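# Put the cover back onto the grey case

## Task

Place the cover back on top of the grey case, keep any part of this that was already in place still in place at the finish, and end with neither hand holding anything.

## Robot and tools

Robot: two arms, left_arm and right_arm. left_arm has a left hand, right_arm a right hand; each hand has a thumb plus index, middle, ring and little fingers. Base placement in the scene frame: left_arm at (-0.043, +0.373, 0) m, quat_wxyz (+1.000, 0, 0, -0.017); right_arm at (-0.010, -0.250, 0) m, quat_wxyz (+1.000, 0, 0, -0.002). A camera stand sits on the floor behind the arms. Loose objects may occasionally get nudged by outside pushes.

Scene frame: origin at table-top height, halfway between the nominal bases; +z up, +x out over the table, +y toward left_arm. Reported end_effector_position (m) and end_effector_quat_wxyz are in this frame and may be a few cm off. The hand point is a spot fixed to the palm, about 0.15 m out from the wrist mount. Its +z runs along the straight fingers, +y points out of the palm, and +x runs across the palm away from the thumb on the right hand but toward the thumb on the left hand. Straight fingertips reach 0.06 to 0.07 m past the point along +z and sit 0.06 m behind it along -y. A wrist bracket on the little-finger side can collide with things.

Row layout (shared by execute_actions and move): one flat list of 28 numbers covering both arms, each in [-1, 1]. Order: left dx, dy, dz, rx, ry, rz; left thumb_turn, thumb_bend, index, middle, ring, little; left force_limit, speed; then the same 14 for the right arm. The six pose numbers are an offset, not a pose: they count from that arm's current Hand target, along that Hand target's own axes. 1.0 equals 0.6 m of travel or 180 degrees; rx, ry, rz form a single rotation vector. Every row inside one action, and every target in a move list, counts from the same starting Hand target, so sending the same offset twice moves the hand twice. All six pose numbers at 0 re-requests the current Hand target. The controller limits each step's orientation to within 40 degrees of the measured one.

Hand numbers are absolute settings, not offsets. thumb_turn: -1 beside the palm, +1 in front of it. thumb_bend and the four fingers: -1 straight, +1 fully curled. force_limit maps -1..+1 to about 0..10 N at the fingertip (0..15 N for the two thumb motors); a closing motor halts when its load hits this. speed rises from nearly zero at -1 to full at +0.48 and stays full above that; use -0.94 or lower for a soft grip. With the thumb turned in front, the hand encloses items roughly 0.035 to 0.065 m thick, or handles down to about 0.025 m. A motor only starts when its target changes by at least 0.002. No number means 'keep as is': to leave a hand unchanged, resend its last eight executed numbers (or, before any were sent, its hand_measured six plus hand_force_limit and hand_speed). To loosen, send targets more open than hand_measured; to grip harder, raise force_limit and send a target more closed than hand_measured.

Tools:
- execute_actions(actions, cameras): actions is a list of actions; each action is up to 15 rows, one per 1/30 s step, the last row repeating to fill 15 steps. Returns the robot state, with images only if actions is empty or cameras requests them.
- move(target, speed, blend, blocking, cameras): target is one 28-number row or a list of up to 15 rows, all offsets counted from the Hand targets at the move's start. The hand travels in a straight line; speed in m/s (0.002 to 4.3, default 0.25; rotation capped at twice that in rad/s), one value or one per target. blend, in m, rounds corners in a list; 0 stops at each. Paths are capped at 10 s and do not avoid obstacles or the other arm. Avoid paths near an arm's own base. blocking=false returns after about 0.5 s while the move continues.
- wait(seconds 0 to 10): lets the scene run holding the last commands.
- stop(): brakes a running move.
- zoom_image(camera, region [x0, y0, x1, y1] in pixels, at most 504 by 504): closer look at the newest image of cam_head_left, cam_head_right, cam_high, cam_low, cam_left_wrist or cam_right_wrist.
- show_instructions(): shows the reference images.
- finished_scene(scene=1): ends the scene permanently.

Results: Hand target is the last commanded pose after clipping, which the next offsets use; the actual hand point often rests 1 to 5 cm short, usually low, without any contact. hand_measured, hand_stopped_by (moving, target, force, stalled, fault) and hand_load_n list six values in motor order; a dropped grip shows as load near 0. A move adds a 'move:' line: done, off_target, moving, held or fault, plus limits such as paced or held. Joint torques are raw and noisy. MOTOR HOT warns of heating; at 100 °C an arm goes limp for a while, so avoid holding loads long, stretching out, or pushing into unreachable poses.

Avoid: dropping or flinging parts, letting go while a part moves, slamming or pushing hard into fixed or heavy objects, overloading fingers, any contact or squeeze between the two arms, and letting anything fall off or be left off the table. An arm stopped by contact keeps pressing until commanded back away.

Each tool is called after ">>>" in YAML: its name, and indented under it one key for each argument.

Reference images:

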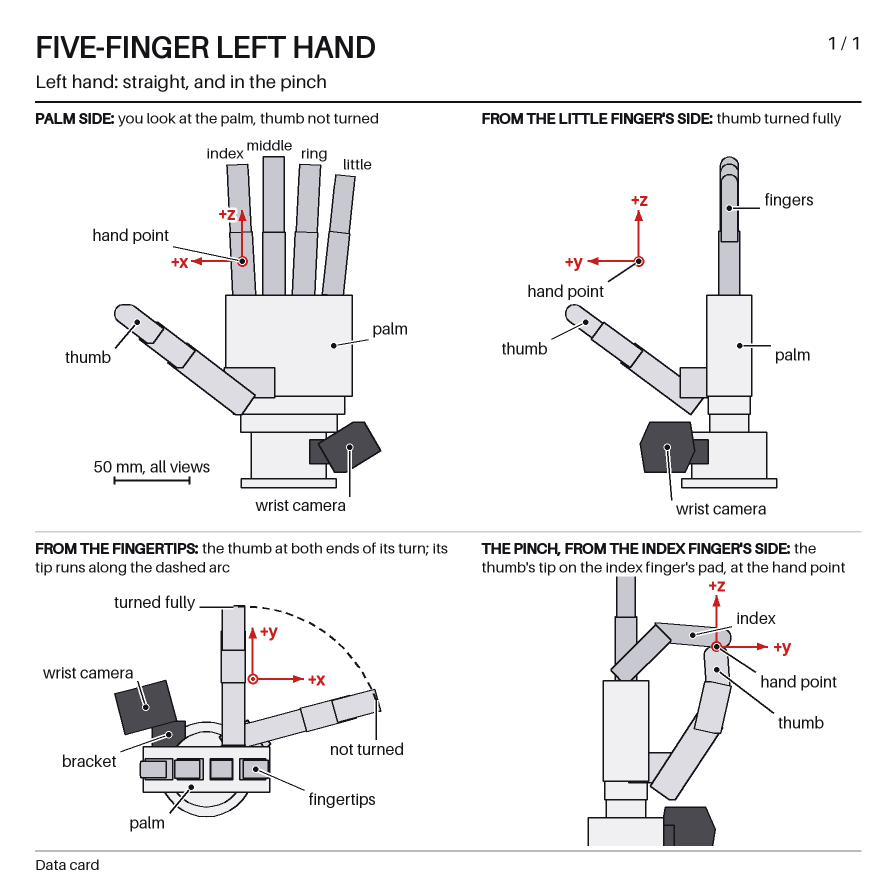

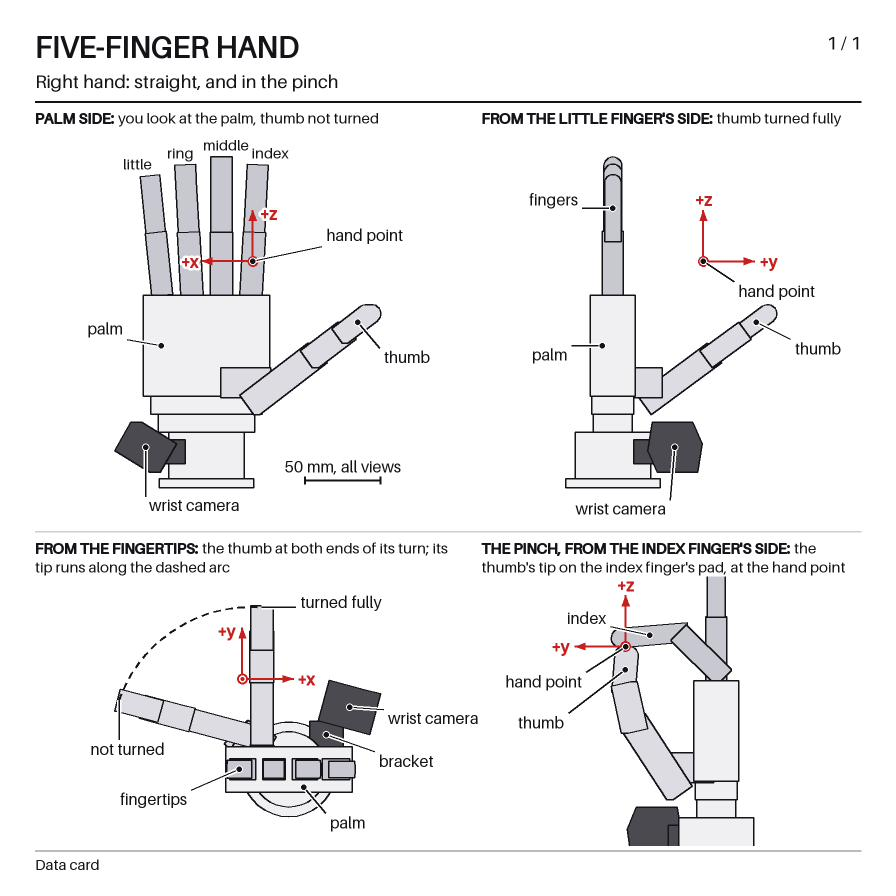

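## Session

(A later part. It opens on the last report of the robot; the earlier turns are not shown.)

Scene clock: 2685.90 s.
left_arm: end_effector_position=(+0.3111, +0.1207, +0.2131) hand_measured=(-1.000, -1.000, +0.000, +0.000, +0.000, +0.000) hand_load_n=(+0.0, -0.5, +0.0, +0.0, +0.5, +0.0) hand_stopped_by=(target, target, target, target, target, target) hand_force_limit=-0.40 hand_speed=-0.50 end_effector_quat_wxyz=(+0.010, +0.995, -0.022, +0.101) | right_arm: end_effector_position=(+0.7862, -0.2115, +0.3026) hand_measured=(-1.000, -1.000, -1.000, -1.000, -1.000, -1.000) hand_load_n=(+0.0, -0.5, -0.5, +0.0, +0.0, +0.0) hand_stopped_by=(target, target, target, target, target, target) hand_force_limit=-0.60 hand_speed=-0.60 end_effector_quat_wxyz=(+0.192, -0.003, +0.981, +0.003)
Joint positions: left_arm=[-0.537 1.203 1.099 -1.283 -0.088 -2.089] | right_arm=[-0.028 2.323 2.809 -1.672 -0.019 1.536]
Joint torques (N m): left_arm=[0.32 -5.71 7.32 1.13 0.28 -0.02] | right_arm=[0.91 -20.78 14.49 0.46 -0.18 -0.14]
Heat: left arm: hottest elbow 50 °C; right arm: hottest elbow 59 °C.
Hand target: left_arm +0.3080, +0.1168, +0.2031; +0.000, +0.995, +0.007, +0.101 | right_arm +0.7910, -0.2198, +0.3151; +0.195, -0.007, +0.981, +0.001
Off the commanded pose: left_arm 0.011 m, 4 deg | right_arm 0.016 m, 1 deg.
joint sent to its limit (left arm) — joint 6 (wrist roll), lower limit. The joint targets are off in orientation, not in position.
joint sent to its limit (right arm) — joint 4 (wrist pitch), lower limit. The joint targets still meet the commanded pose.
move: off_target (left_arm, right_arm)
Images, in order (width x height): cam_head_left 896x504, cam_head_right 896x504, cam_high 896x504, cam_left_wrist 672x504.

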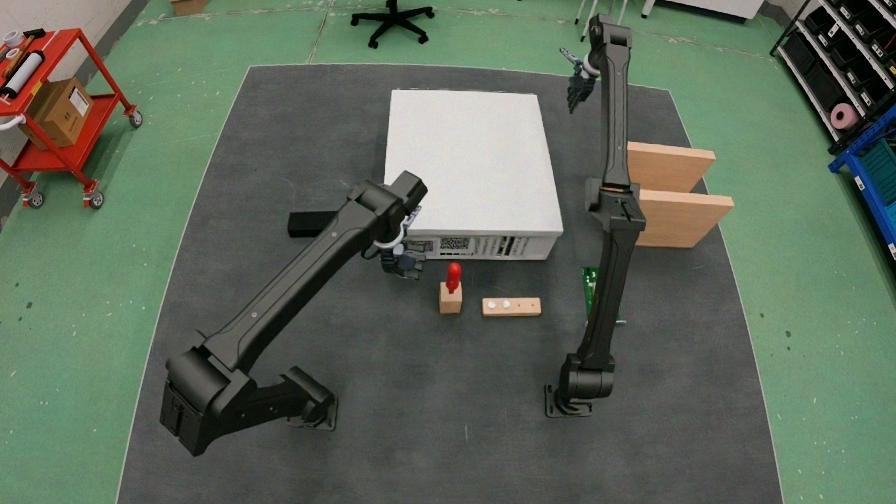

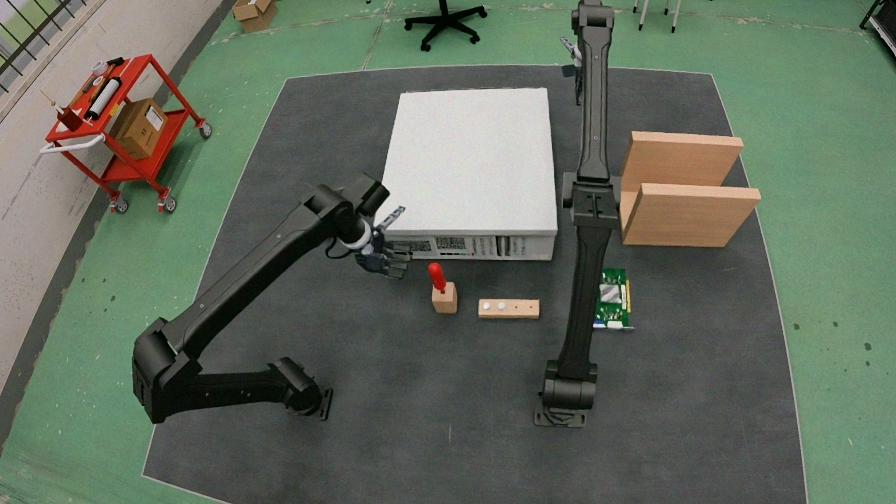

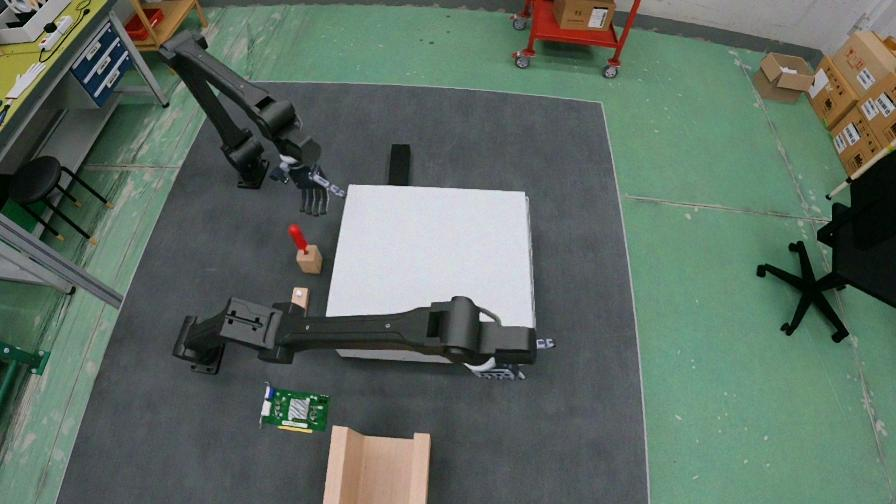

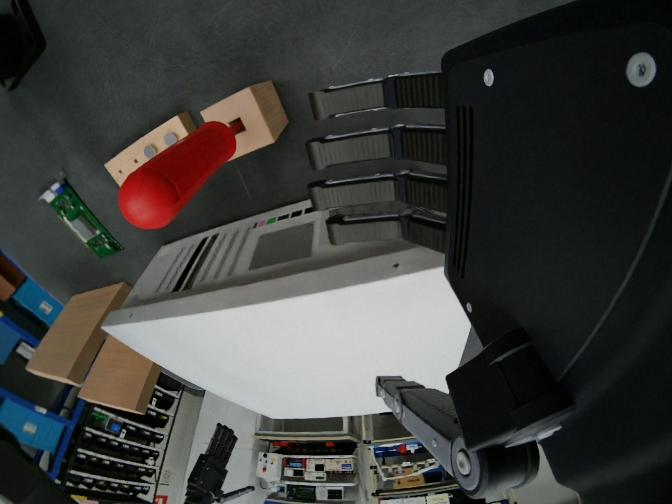

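>>> move:
  target:
    - [-0.0094,0,0.0457,0,0,0,-1,-1,0,0,0,0,-0.4,-0.5,0,0,0,0,0,0,-1,-1,-1,-1,-1,-1,-0.6,-0.6]
    - [0.0233,0.0005,0.0524,0,0,0,-1,-1,0,0,0,0,-0.4,-0.5,0,0,0,0,0,0,-1,-1,-1,-1,-1,-1,-0.6,-0.6]
  speed: [0.1,0.05]
  cameras: ["cam_left_wrist","cam_head_right","cam_head_left","cam_high"]

>>> zoom_image:
  camera: "cam_head_right"
  region: [320, 150, 460, 290]

>>> zoom_image:
  camera: "cam_left_wrist"
  region: [220, 60, 480, 400]

Scene clock: 2696.50 s.
left_arm: end_effector_position=(+0.3151, +0.1189, +0.1696) hand_measured=(-1.000, -1.000, +0.000, +0.000, +0.000, +0.000) hand_load_n=(+0.0, +0.0, +0.0, +0.0, +0.0, +0.0) hand_stopped_by=(target, target, target, target, target, target) hand_force_limit=-0.40 hand_speed=-0.50 end_effector_quat_wxyz=(+0.002, +0.996, -0.022, +0.088) | right_arm: end_effector_position=(+0.7862, -0.2115, +0.3026) hand_measured=(-1.000, -1.000, -1.000, -1.000, -1.000, -1.000) hand_load_n=(+0.0, +0.0, +0.0, +0.0, +0.0, +0.0) hand_stopped_by=(target, target, target, target, target, target) hand_force_limit=-0.60 hand_speed=-0.60 end_effector_quat_wxyz=(+0.192, -0.003, +0.981, +0.003)
Joint positions: left_arm=[-0.536 1.254 1.035 -1.198 -0.088 -2.089] | right_arm=[-0.028 2.323 2.809 -1.672 -0.019 1.536]
Joint torques (N m): left_arm=[1.96 -5.89 9.81 1.05 0.01 -0.03] | right_arm=[1.44 -21.71 14.3 0.68 -0.21 -0.12]
Heat: left arm: hottest elbow 49 °C; right arm: hottest elbow 61 °C.
Hand target: left_arm +0.3279, +0.1168, +0.1749; -0.001, +0.995, +0.007, +0.101 | right_arm +0.7910, -0.2198, +0.3151; +0.195, -0.007, +0.981, +0.001
Off the commanded pose: left_arm 0.014 m, 4 deg | right_arm 0.016 m, 1 deg.
joint sent to its limit (left arm) — joint 6 (wrist roll), lower limit. The joint targets still meet the commanded pose.
joint sent to its limit (right arm) — joint 4 (wrist pitch), lower limit. The joint targets still meet the commanded pose.
move: off_target (left_arm, right_arm)
Images, in order (width x height): cam_head_left 896x504, cam_head_right 896x504, cam_high 896x504, cam_left_wrist 672x504.

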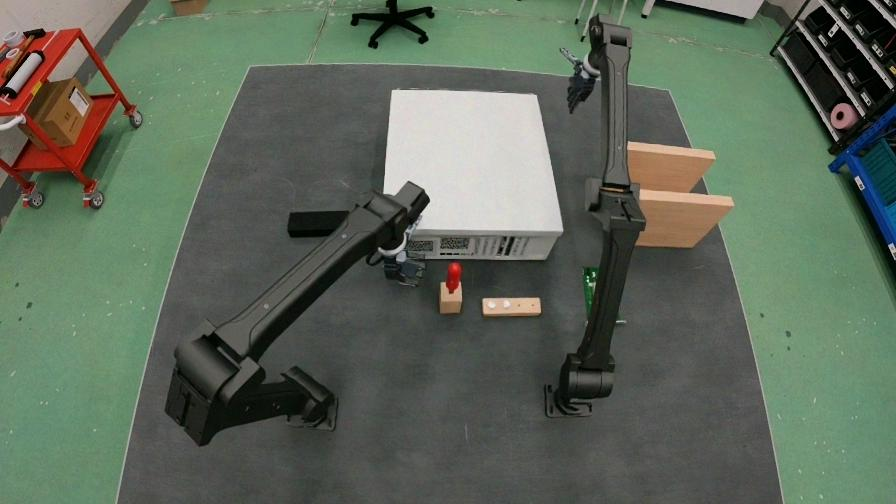

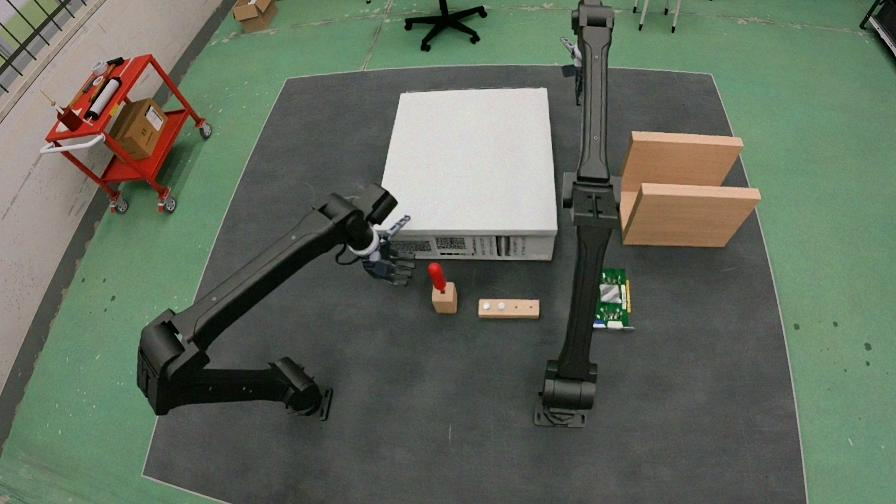

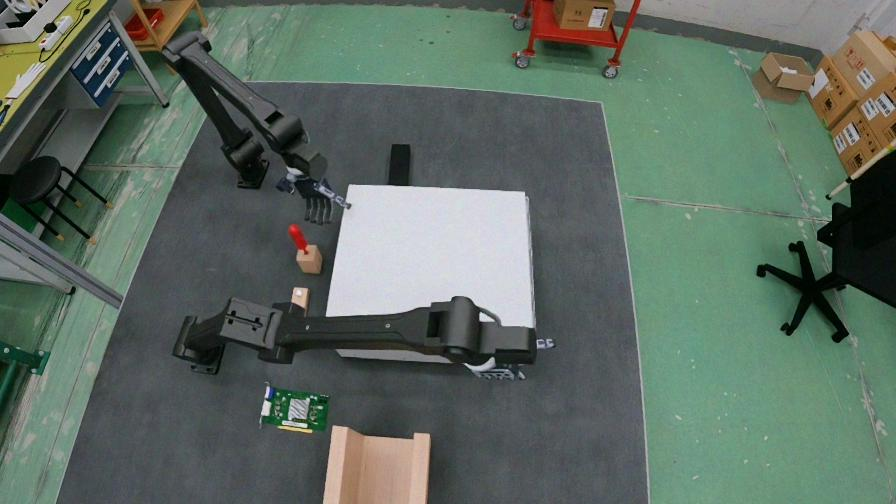

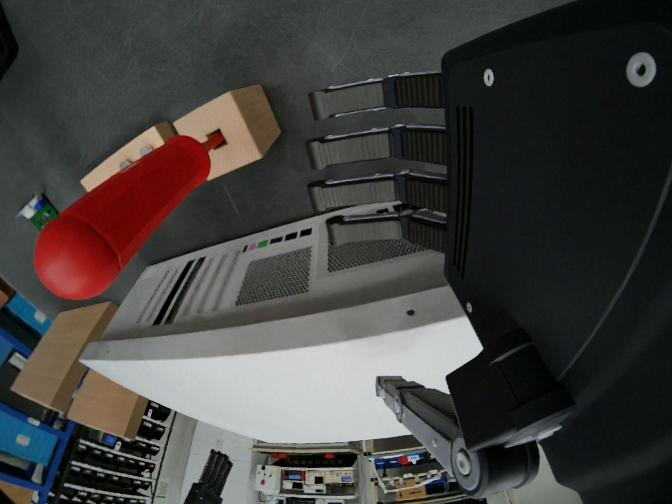

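Scaled by 3.600.

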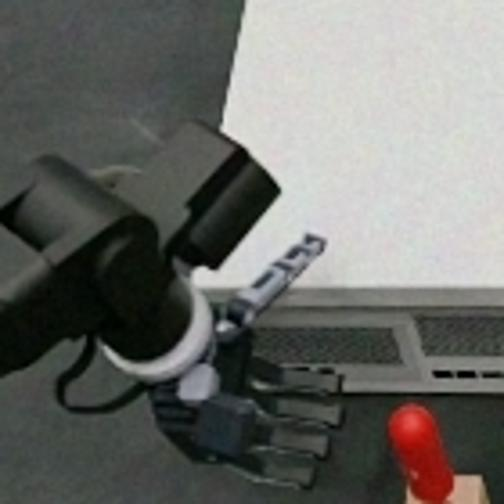

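Scaled by 1.482 from the camera's 672x504 image, which has a finer 960x720 frame.

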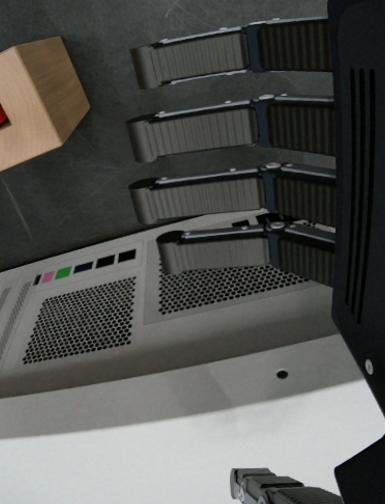

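>>> move:
  target: [0.0442,0.0006,-0.008,0,0,0,-1,-1,0,0,0,0,-0.4,-0.5,0,0,0,0,0,0,-1,-1,-1,-1,-1,-1,-0.6,-0.6]
  speed: 0.05
  cameras: ["cam_left_wrist","cam_head_right","cam_low","cam_high"]

>>> zoom_image:
  camera: "cam_head_right"
  region: [320, 150, 460, 290]

>>> zoom_image:
  camera: "cam_low"
  region: [420, 210, 640, 340]

>>> zoom_image:
  camera: "cam_high"
  region: [470, 160, 570, 260]

Scene clock: 2705.90 s.
left_arm: end_effector_position=(+0.3330, +0.1226, +0.1652) hand_measured=(-1.000, -1.000, +0.000, +0.000, +0.000, +0.000) hand_load_n=(+0.0, -0.5, +0.5, +0.0, +0.0, +0.0) hand_stopped_by=(target, target, target, target, target, target) hand_force_limit=-0.40 hand_speed=-0.50 end_effector_quat_wxyz=(-0.006, +0.996, -0.010, +0.084) | right_arm: end_effector_position=(+0.7862, -0.2115, +0.3026) hand_measured=(-1.000, -1.000, -1.000, -1.000, -1.000, -1.000) hand_load_n=(+0.0, +0.0, +0.0, +0.0, +0.0, +0.5) hand_stopped_by=(target, target, target, target, target, target) hand_force_limit=-0.60 hand_speed=-0.60 end_effector_quat_wxyz=(+0.192, -0.003, +0.981, +0.003)
Joint positions: left_arm=[-0.51 1.3 1.067 -1.198 -0.095 -2.089] | right_arm=[-0.028 2.323 2.809 -1.672 -0.019 1.536]
Joint torques (N m): left_arm=[1.96 -6.77 12.46 0.17 0.01 -0.03] | right_arm=[0.15 -21.71 14.22 0.79 -0.21 -0.13]
Heat: left arm: hottest elbow 49 °C; right arm: hottest elbow 62 °C.
Hand target: left_arm +0.3530, +0.1168, +0.1851; -0.001, +0.995, +0.008, +0.101 | right_arm +0.7910, -0.2198, +0.3151; +0.195, -0.007, +0.981, +0.001
Off the commanded pose: left_arm 0.029 m, 3 deg | right_arm 0.016 m, 1 deg.
joint sent to its limit (left arm) — joint 6 (wrist roll), lower limit. The joint targets still meet the commanded pose.
joint sent to its limit (right arm) — joint 4 (wrist pitch), lower limit. The joint targets still meet the commanded pose.
move: off_target (left_arm, right_arm)
Images, in order (width x height): cam_head_right 896x504, cam_high 896x504, cam_low 896x504, cam_left_wrist 672x504.

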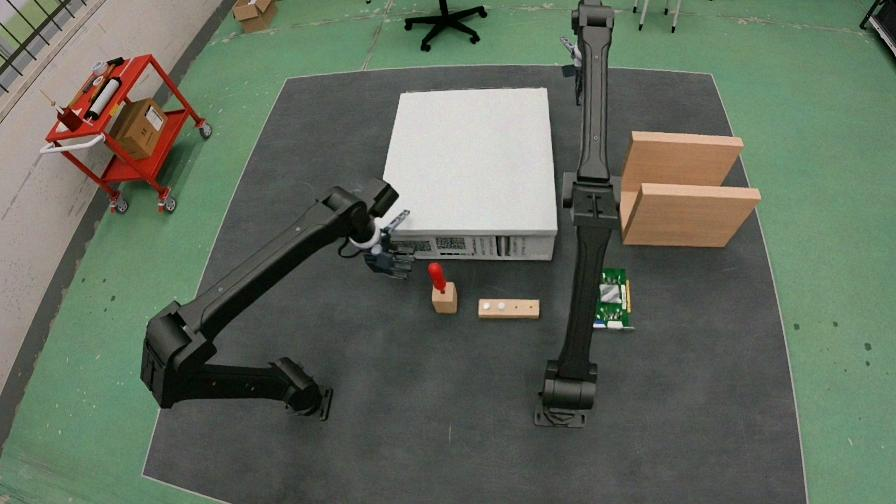

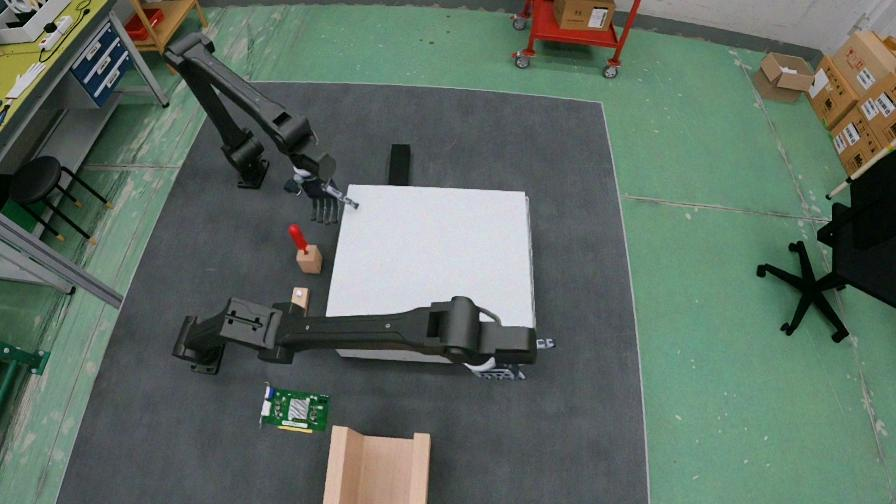

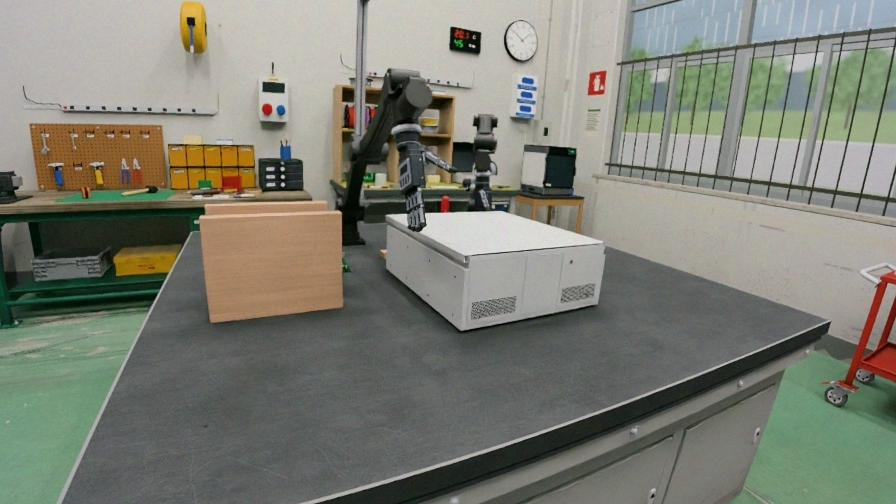

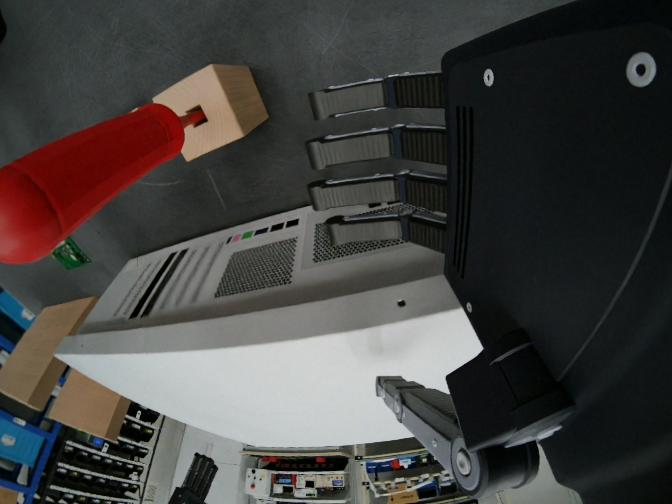

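Scaled by 3.600.

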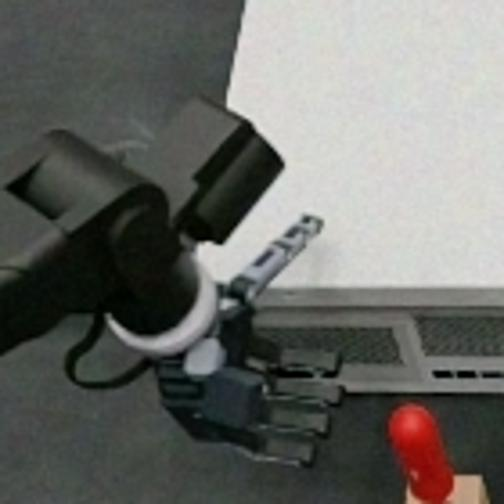

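Scaled by 2.291.

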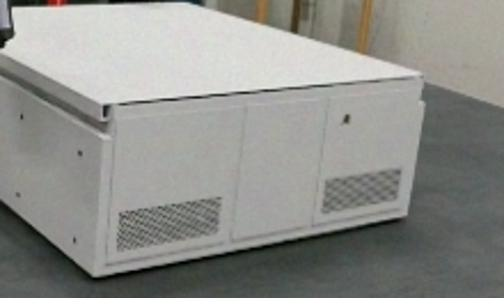

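Scaled by 5.040.

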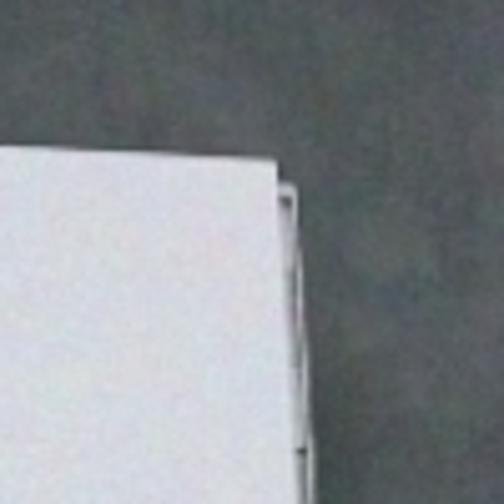

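>>> move:
  target: [0.0343,0.0005,-0.0015,0,0,0,-1,-1,0,0,0,0,-0.4,-0.5,0,0,0,0,0,0,-1,-1,-1,-1,-1,-1,-0.6,-0.6]
  speed: 0.04
  cameras: ["cam_left_wrist","cam_head_right","cam_low","cam_high"]

>>> zoom_image:
  camera: "cam_head_right"
  region: [320, 150, 460, 290]

>>> zoom_image:
  camera: "cam_low"
  region: [420, 210, 640, 340]

>>> zoom_image:
  camera: "cam_high"
  region: [470, 160, 570, 260]

Scene clock: 2715.90 s.
left_arm: end_effector_position=(+0.3538, +0.1217, +0.1703) hand_measured=(-1.000, -1.000, +0.000, +0.000, +0.000, +0.000) hand_load_n=(+0.0, +0.0, +0.0, +0.0, +0.0, +0.0) hand_stopped_by=(target, target, target, target, target, target) hand_force_limit=-0.40 hand_speed=-0.50 end_effector_quat_wxyz=(-0.006, +0.996, +0.000, +0.087) | right_arm: end_effector_position=(+0.7862, -0.2115, +0.3026) hand_measured=(-1.000, -1.000, -1.000, -1.000, -1.000, -1.000) hand_load_n=(+0.0, +0.0, +0.0, +0.0, +0.0, +0.0) hand_stopped_by=(target, target, target, target, target, target) hand_force_limit=-0.60 hand_speed=-0.60 end_effector_quat_wxyz=(+0.192, -0.003, +0.981, +0.003)
Joint positions: left_arm=[-0.49 1.341 1.118 -1.203 -0.098 -2.089] | right_arm=[-0.028 2.323 2.809 -1.672 -0.019 1.536]
Joint torques (N m): left_arm=[2.14 -7.18 12.64 0.08 0.01 0.06] | right_arm=[-0.26 -21.3 14.5 0.44 -0.23 -0.11]
Heat: left arm: hottest elbow 48 °C; right arm: hottest elbow 63 °C.
Hand target: left_arm +0.3730, +0.1169, +0.1902; +0.000, +0.995, +0.008, +0.101 | right_arm +0.7910, -0.2198, +0.3151; +0.195, -0.007, +0.981, +0.001
Off the commanded pose: left_arm 0.028 m, 2 deg | right_arm 0.016 m, 1 deg.
joint sent to its limit (right arm) — joint 4 (wrist pitch), lower limit. The joint targets still meet the commanded pose.
move: off_target (left_arm, right_arm)
Images, in order (width x height): cam_head_right 896x504, cam_high 896x504, cam_low 896x504, cam_left_wrist 672x504.

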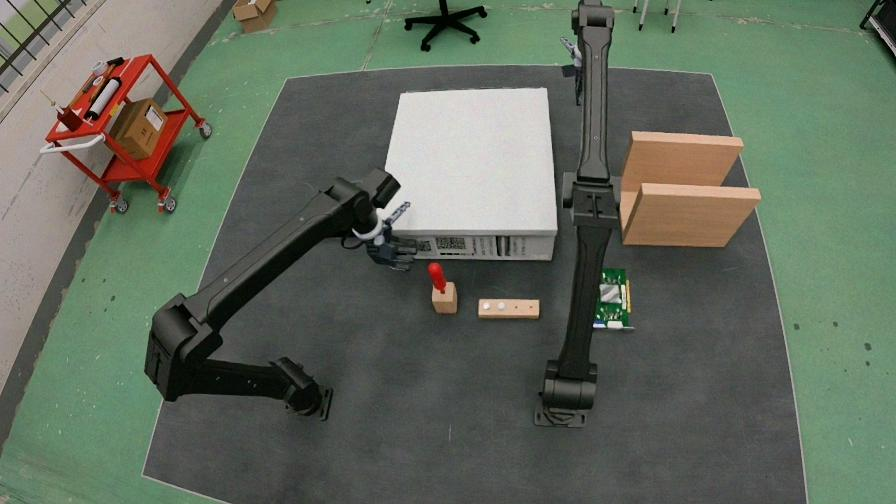

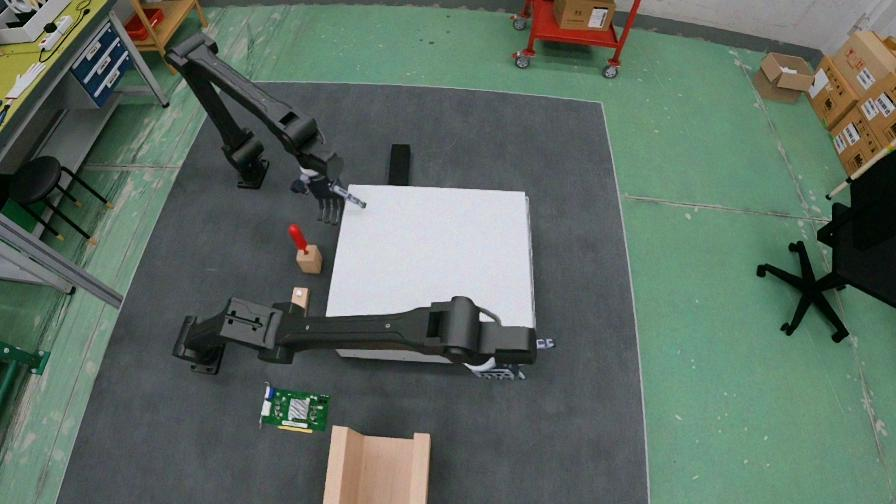

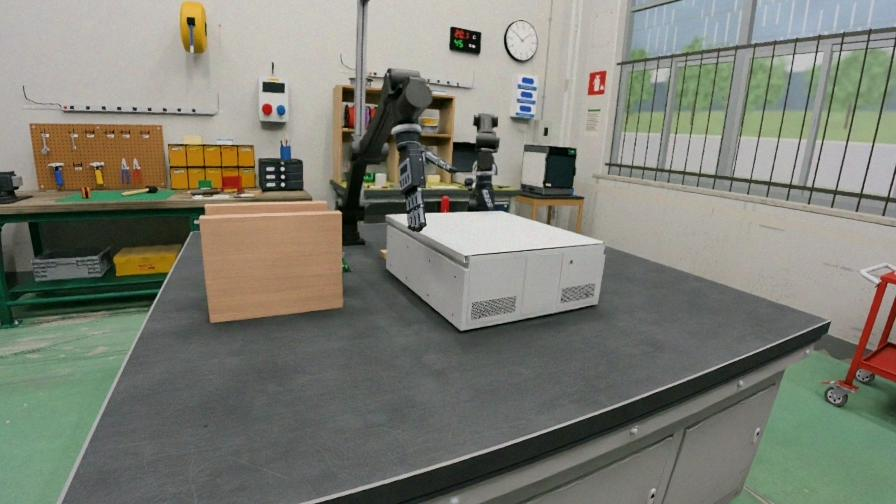

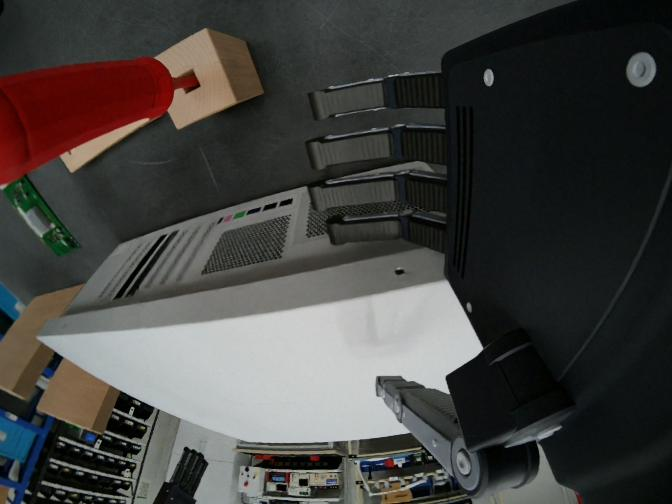

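Scaled by 3.600.

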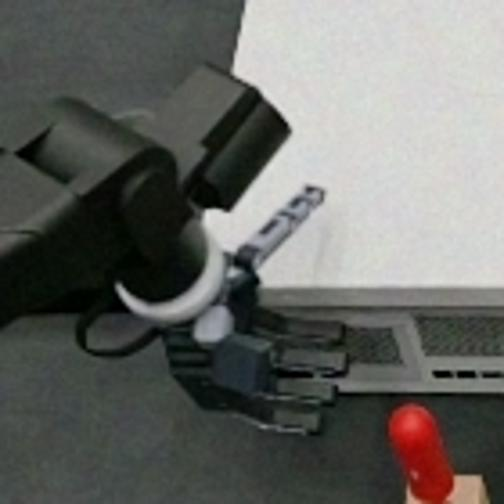

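Scaled by 2.291.

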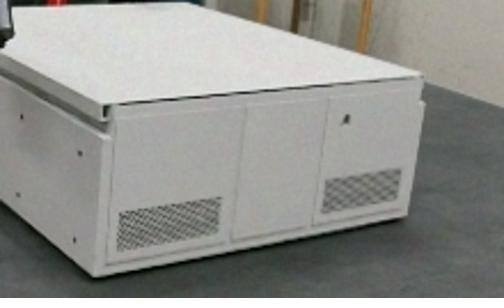

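Scaled by 5.040.

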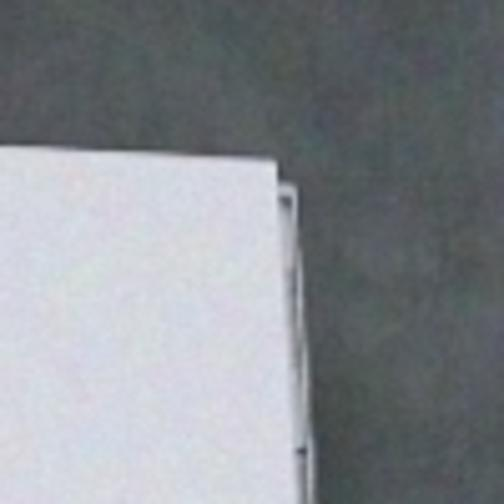

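>>> move:
  target: [0.0257,0.0004,-0.0011,0,0,0,-1,-1,0,0,0,0,-0.4,-0.5,0,0,0,0,0,0,-1,-1,-1,-1,-1,-1,-0.6,-0.6]
  speed: 0.04
  cameras: ["cam_left_wrist","cam_head_right","cam_low","cam_high"]

>>> zoom_image:
  camera: "cam_head_right"
  region: [320, 150, 460, 290]

>>> zoom_image:
  camera: "cam_low"
  region: [420, 210, 640, 340]

>>> zoom_image:
  camera: "cam_high"
  region: [470, 160, 570, 260]

Scene clock: 2722.13 s.
left_arm: end_effector_position=(+0.3608, +0.1224, +0.1700) hand_measured=(-1.000, -1.000, +0.000, +0.000, +0.000, +0.000) hand_load_n=(+0.0, +0.0, -0.5, +0.0, +0.0, +0.0) hand_stopped_by=(target, target, target, target, target, target) hand_force_limit=-0.40 hand_speed=-0.50 end_effector_quat_wxyz=(-0.011, +0.997, +0.002, +0.079) | right_arm: end_effector_position=(+0.7862, -0.2115, +0.3026) hand_measured=(-1.000, -1.000, -1.000, -1.000, -1.000, -1.000) hand_load_n=(+0.0, +0.0, +0.0, +0.0, +0.0, +0.0) hand_stopped_by=(target, target, target, target, target, target) hand_force_limit=-0.60 hand_speed=-0.60 end_effector_quat_wxyz=(+0.192, -0.003, +0.981, +0.003)
Joint positions: left_arm=[-0.48 1.368 1.147 -1.224 -0.097 -2.084] | right_arm=[-0.028 2.323 2.809 -1.672 -0.019 1.536]
Joint torques (N m): left_arm=[2.43 -7.53 13.39 0.4 0.02 0.16] | right_arm=[0.85 -21.6 14.35 0.59 -0.19 -0.17]
Heat: left arm: hottest elbow 49 °C; right arm: hottest elbow 63 °C.
Hand target: left_arm +0.3879, +0.1169, +0.1937; -0.001, +0.995, +0.007, +0.101 | right_arm +0.7910, -0.2198, +0.3151; +0.195, -0.007, +0.981, +0.001
Off the commanded pose: left_arm 0.037 m, 3 deg | right_arm 0.016 m, 1 deg.
joint sent to its limit (right arm) — joint 4 (wrist pitch), lower limit. The joint targets still meet the commanded pose.
move: off_target (left_arm, right_arm)
Images, in order (width x height): cam_head_right 896x504, cam_high 896x504, cam_low 896x504, cam_left_wrist 672x504.

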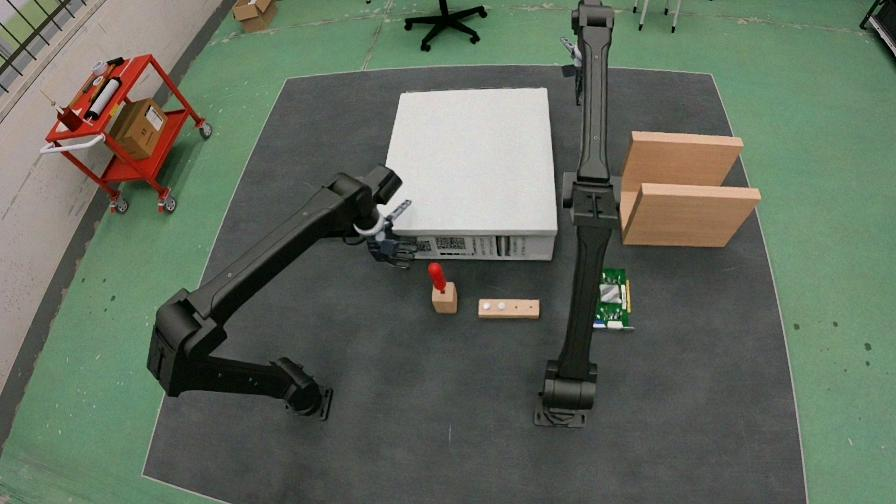

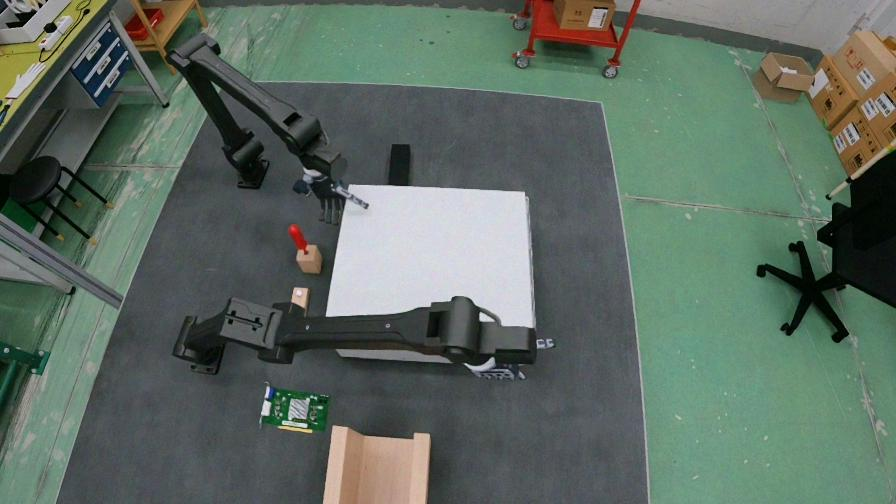

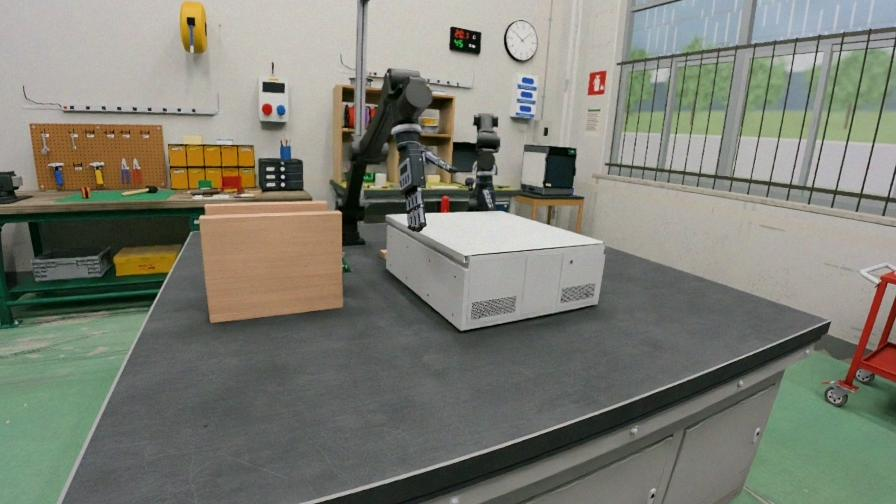

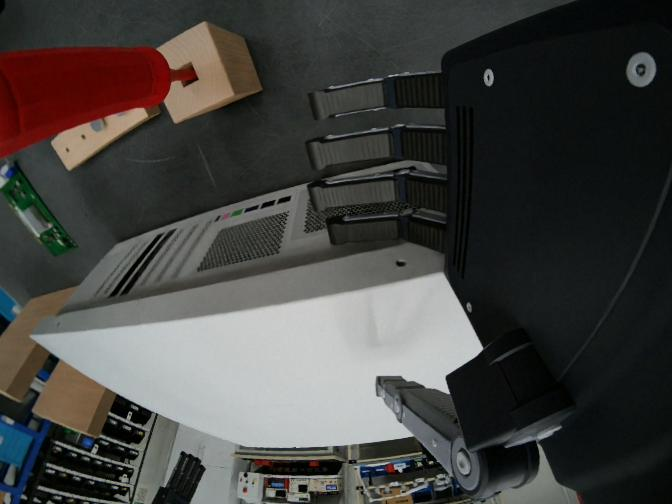

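Scaled by 3.600.

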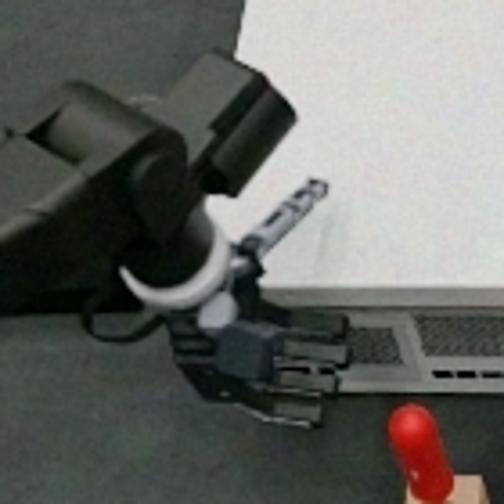

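Scaled by 2.291.

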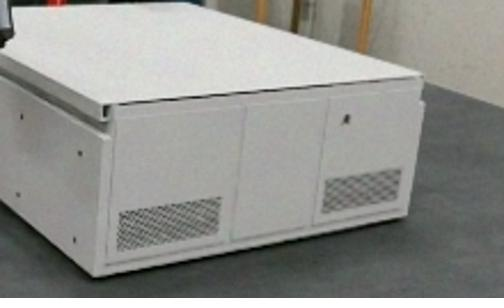

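Scaled by 5.040.

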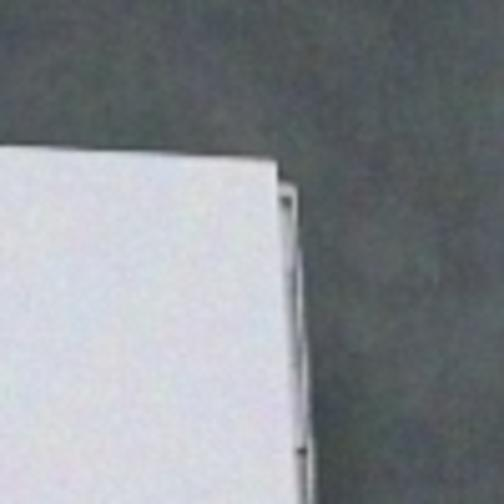

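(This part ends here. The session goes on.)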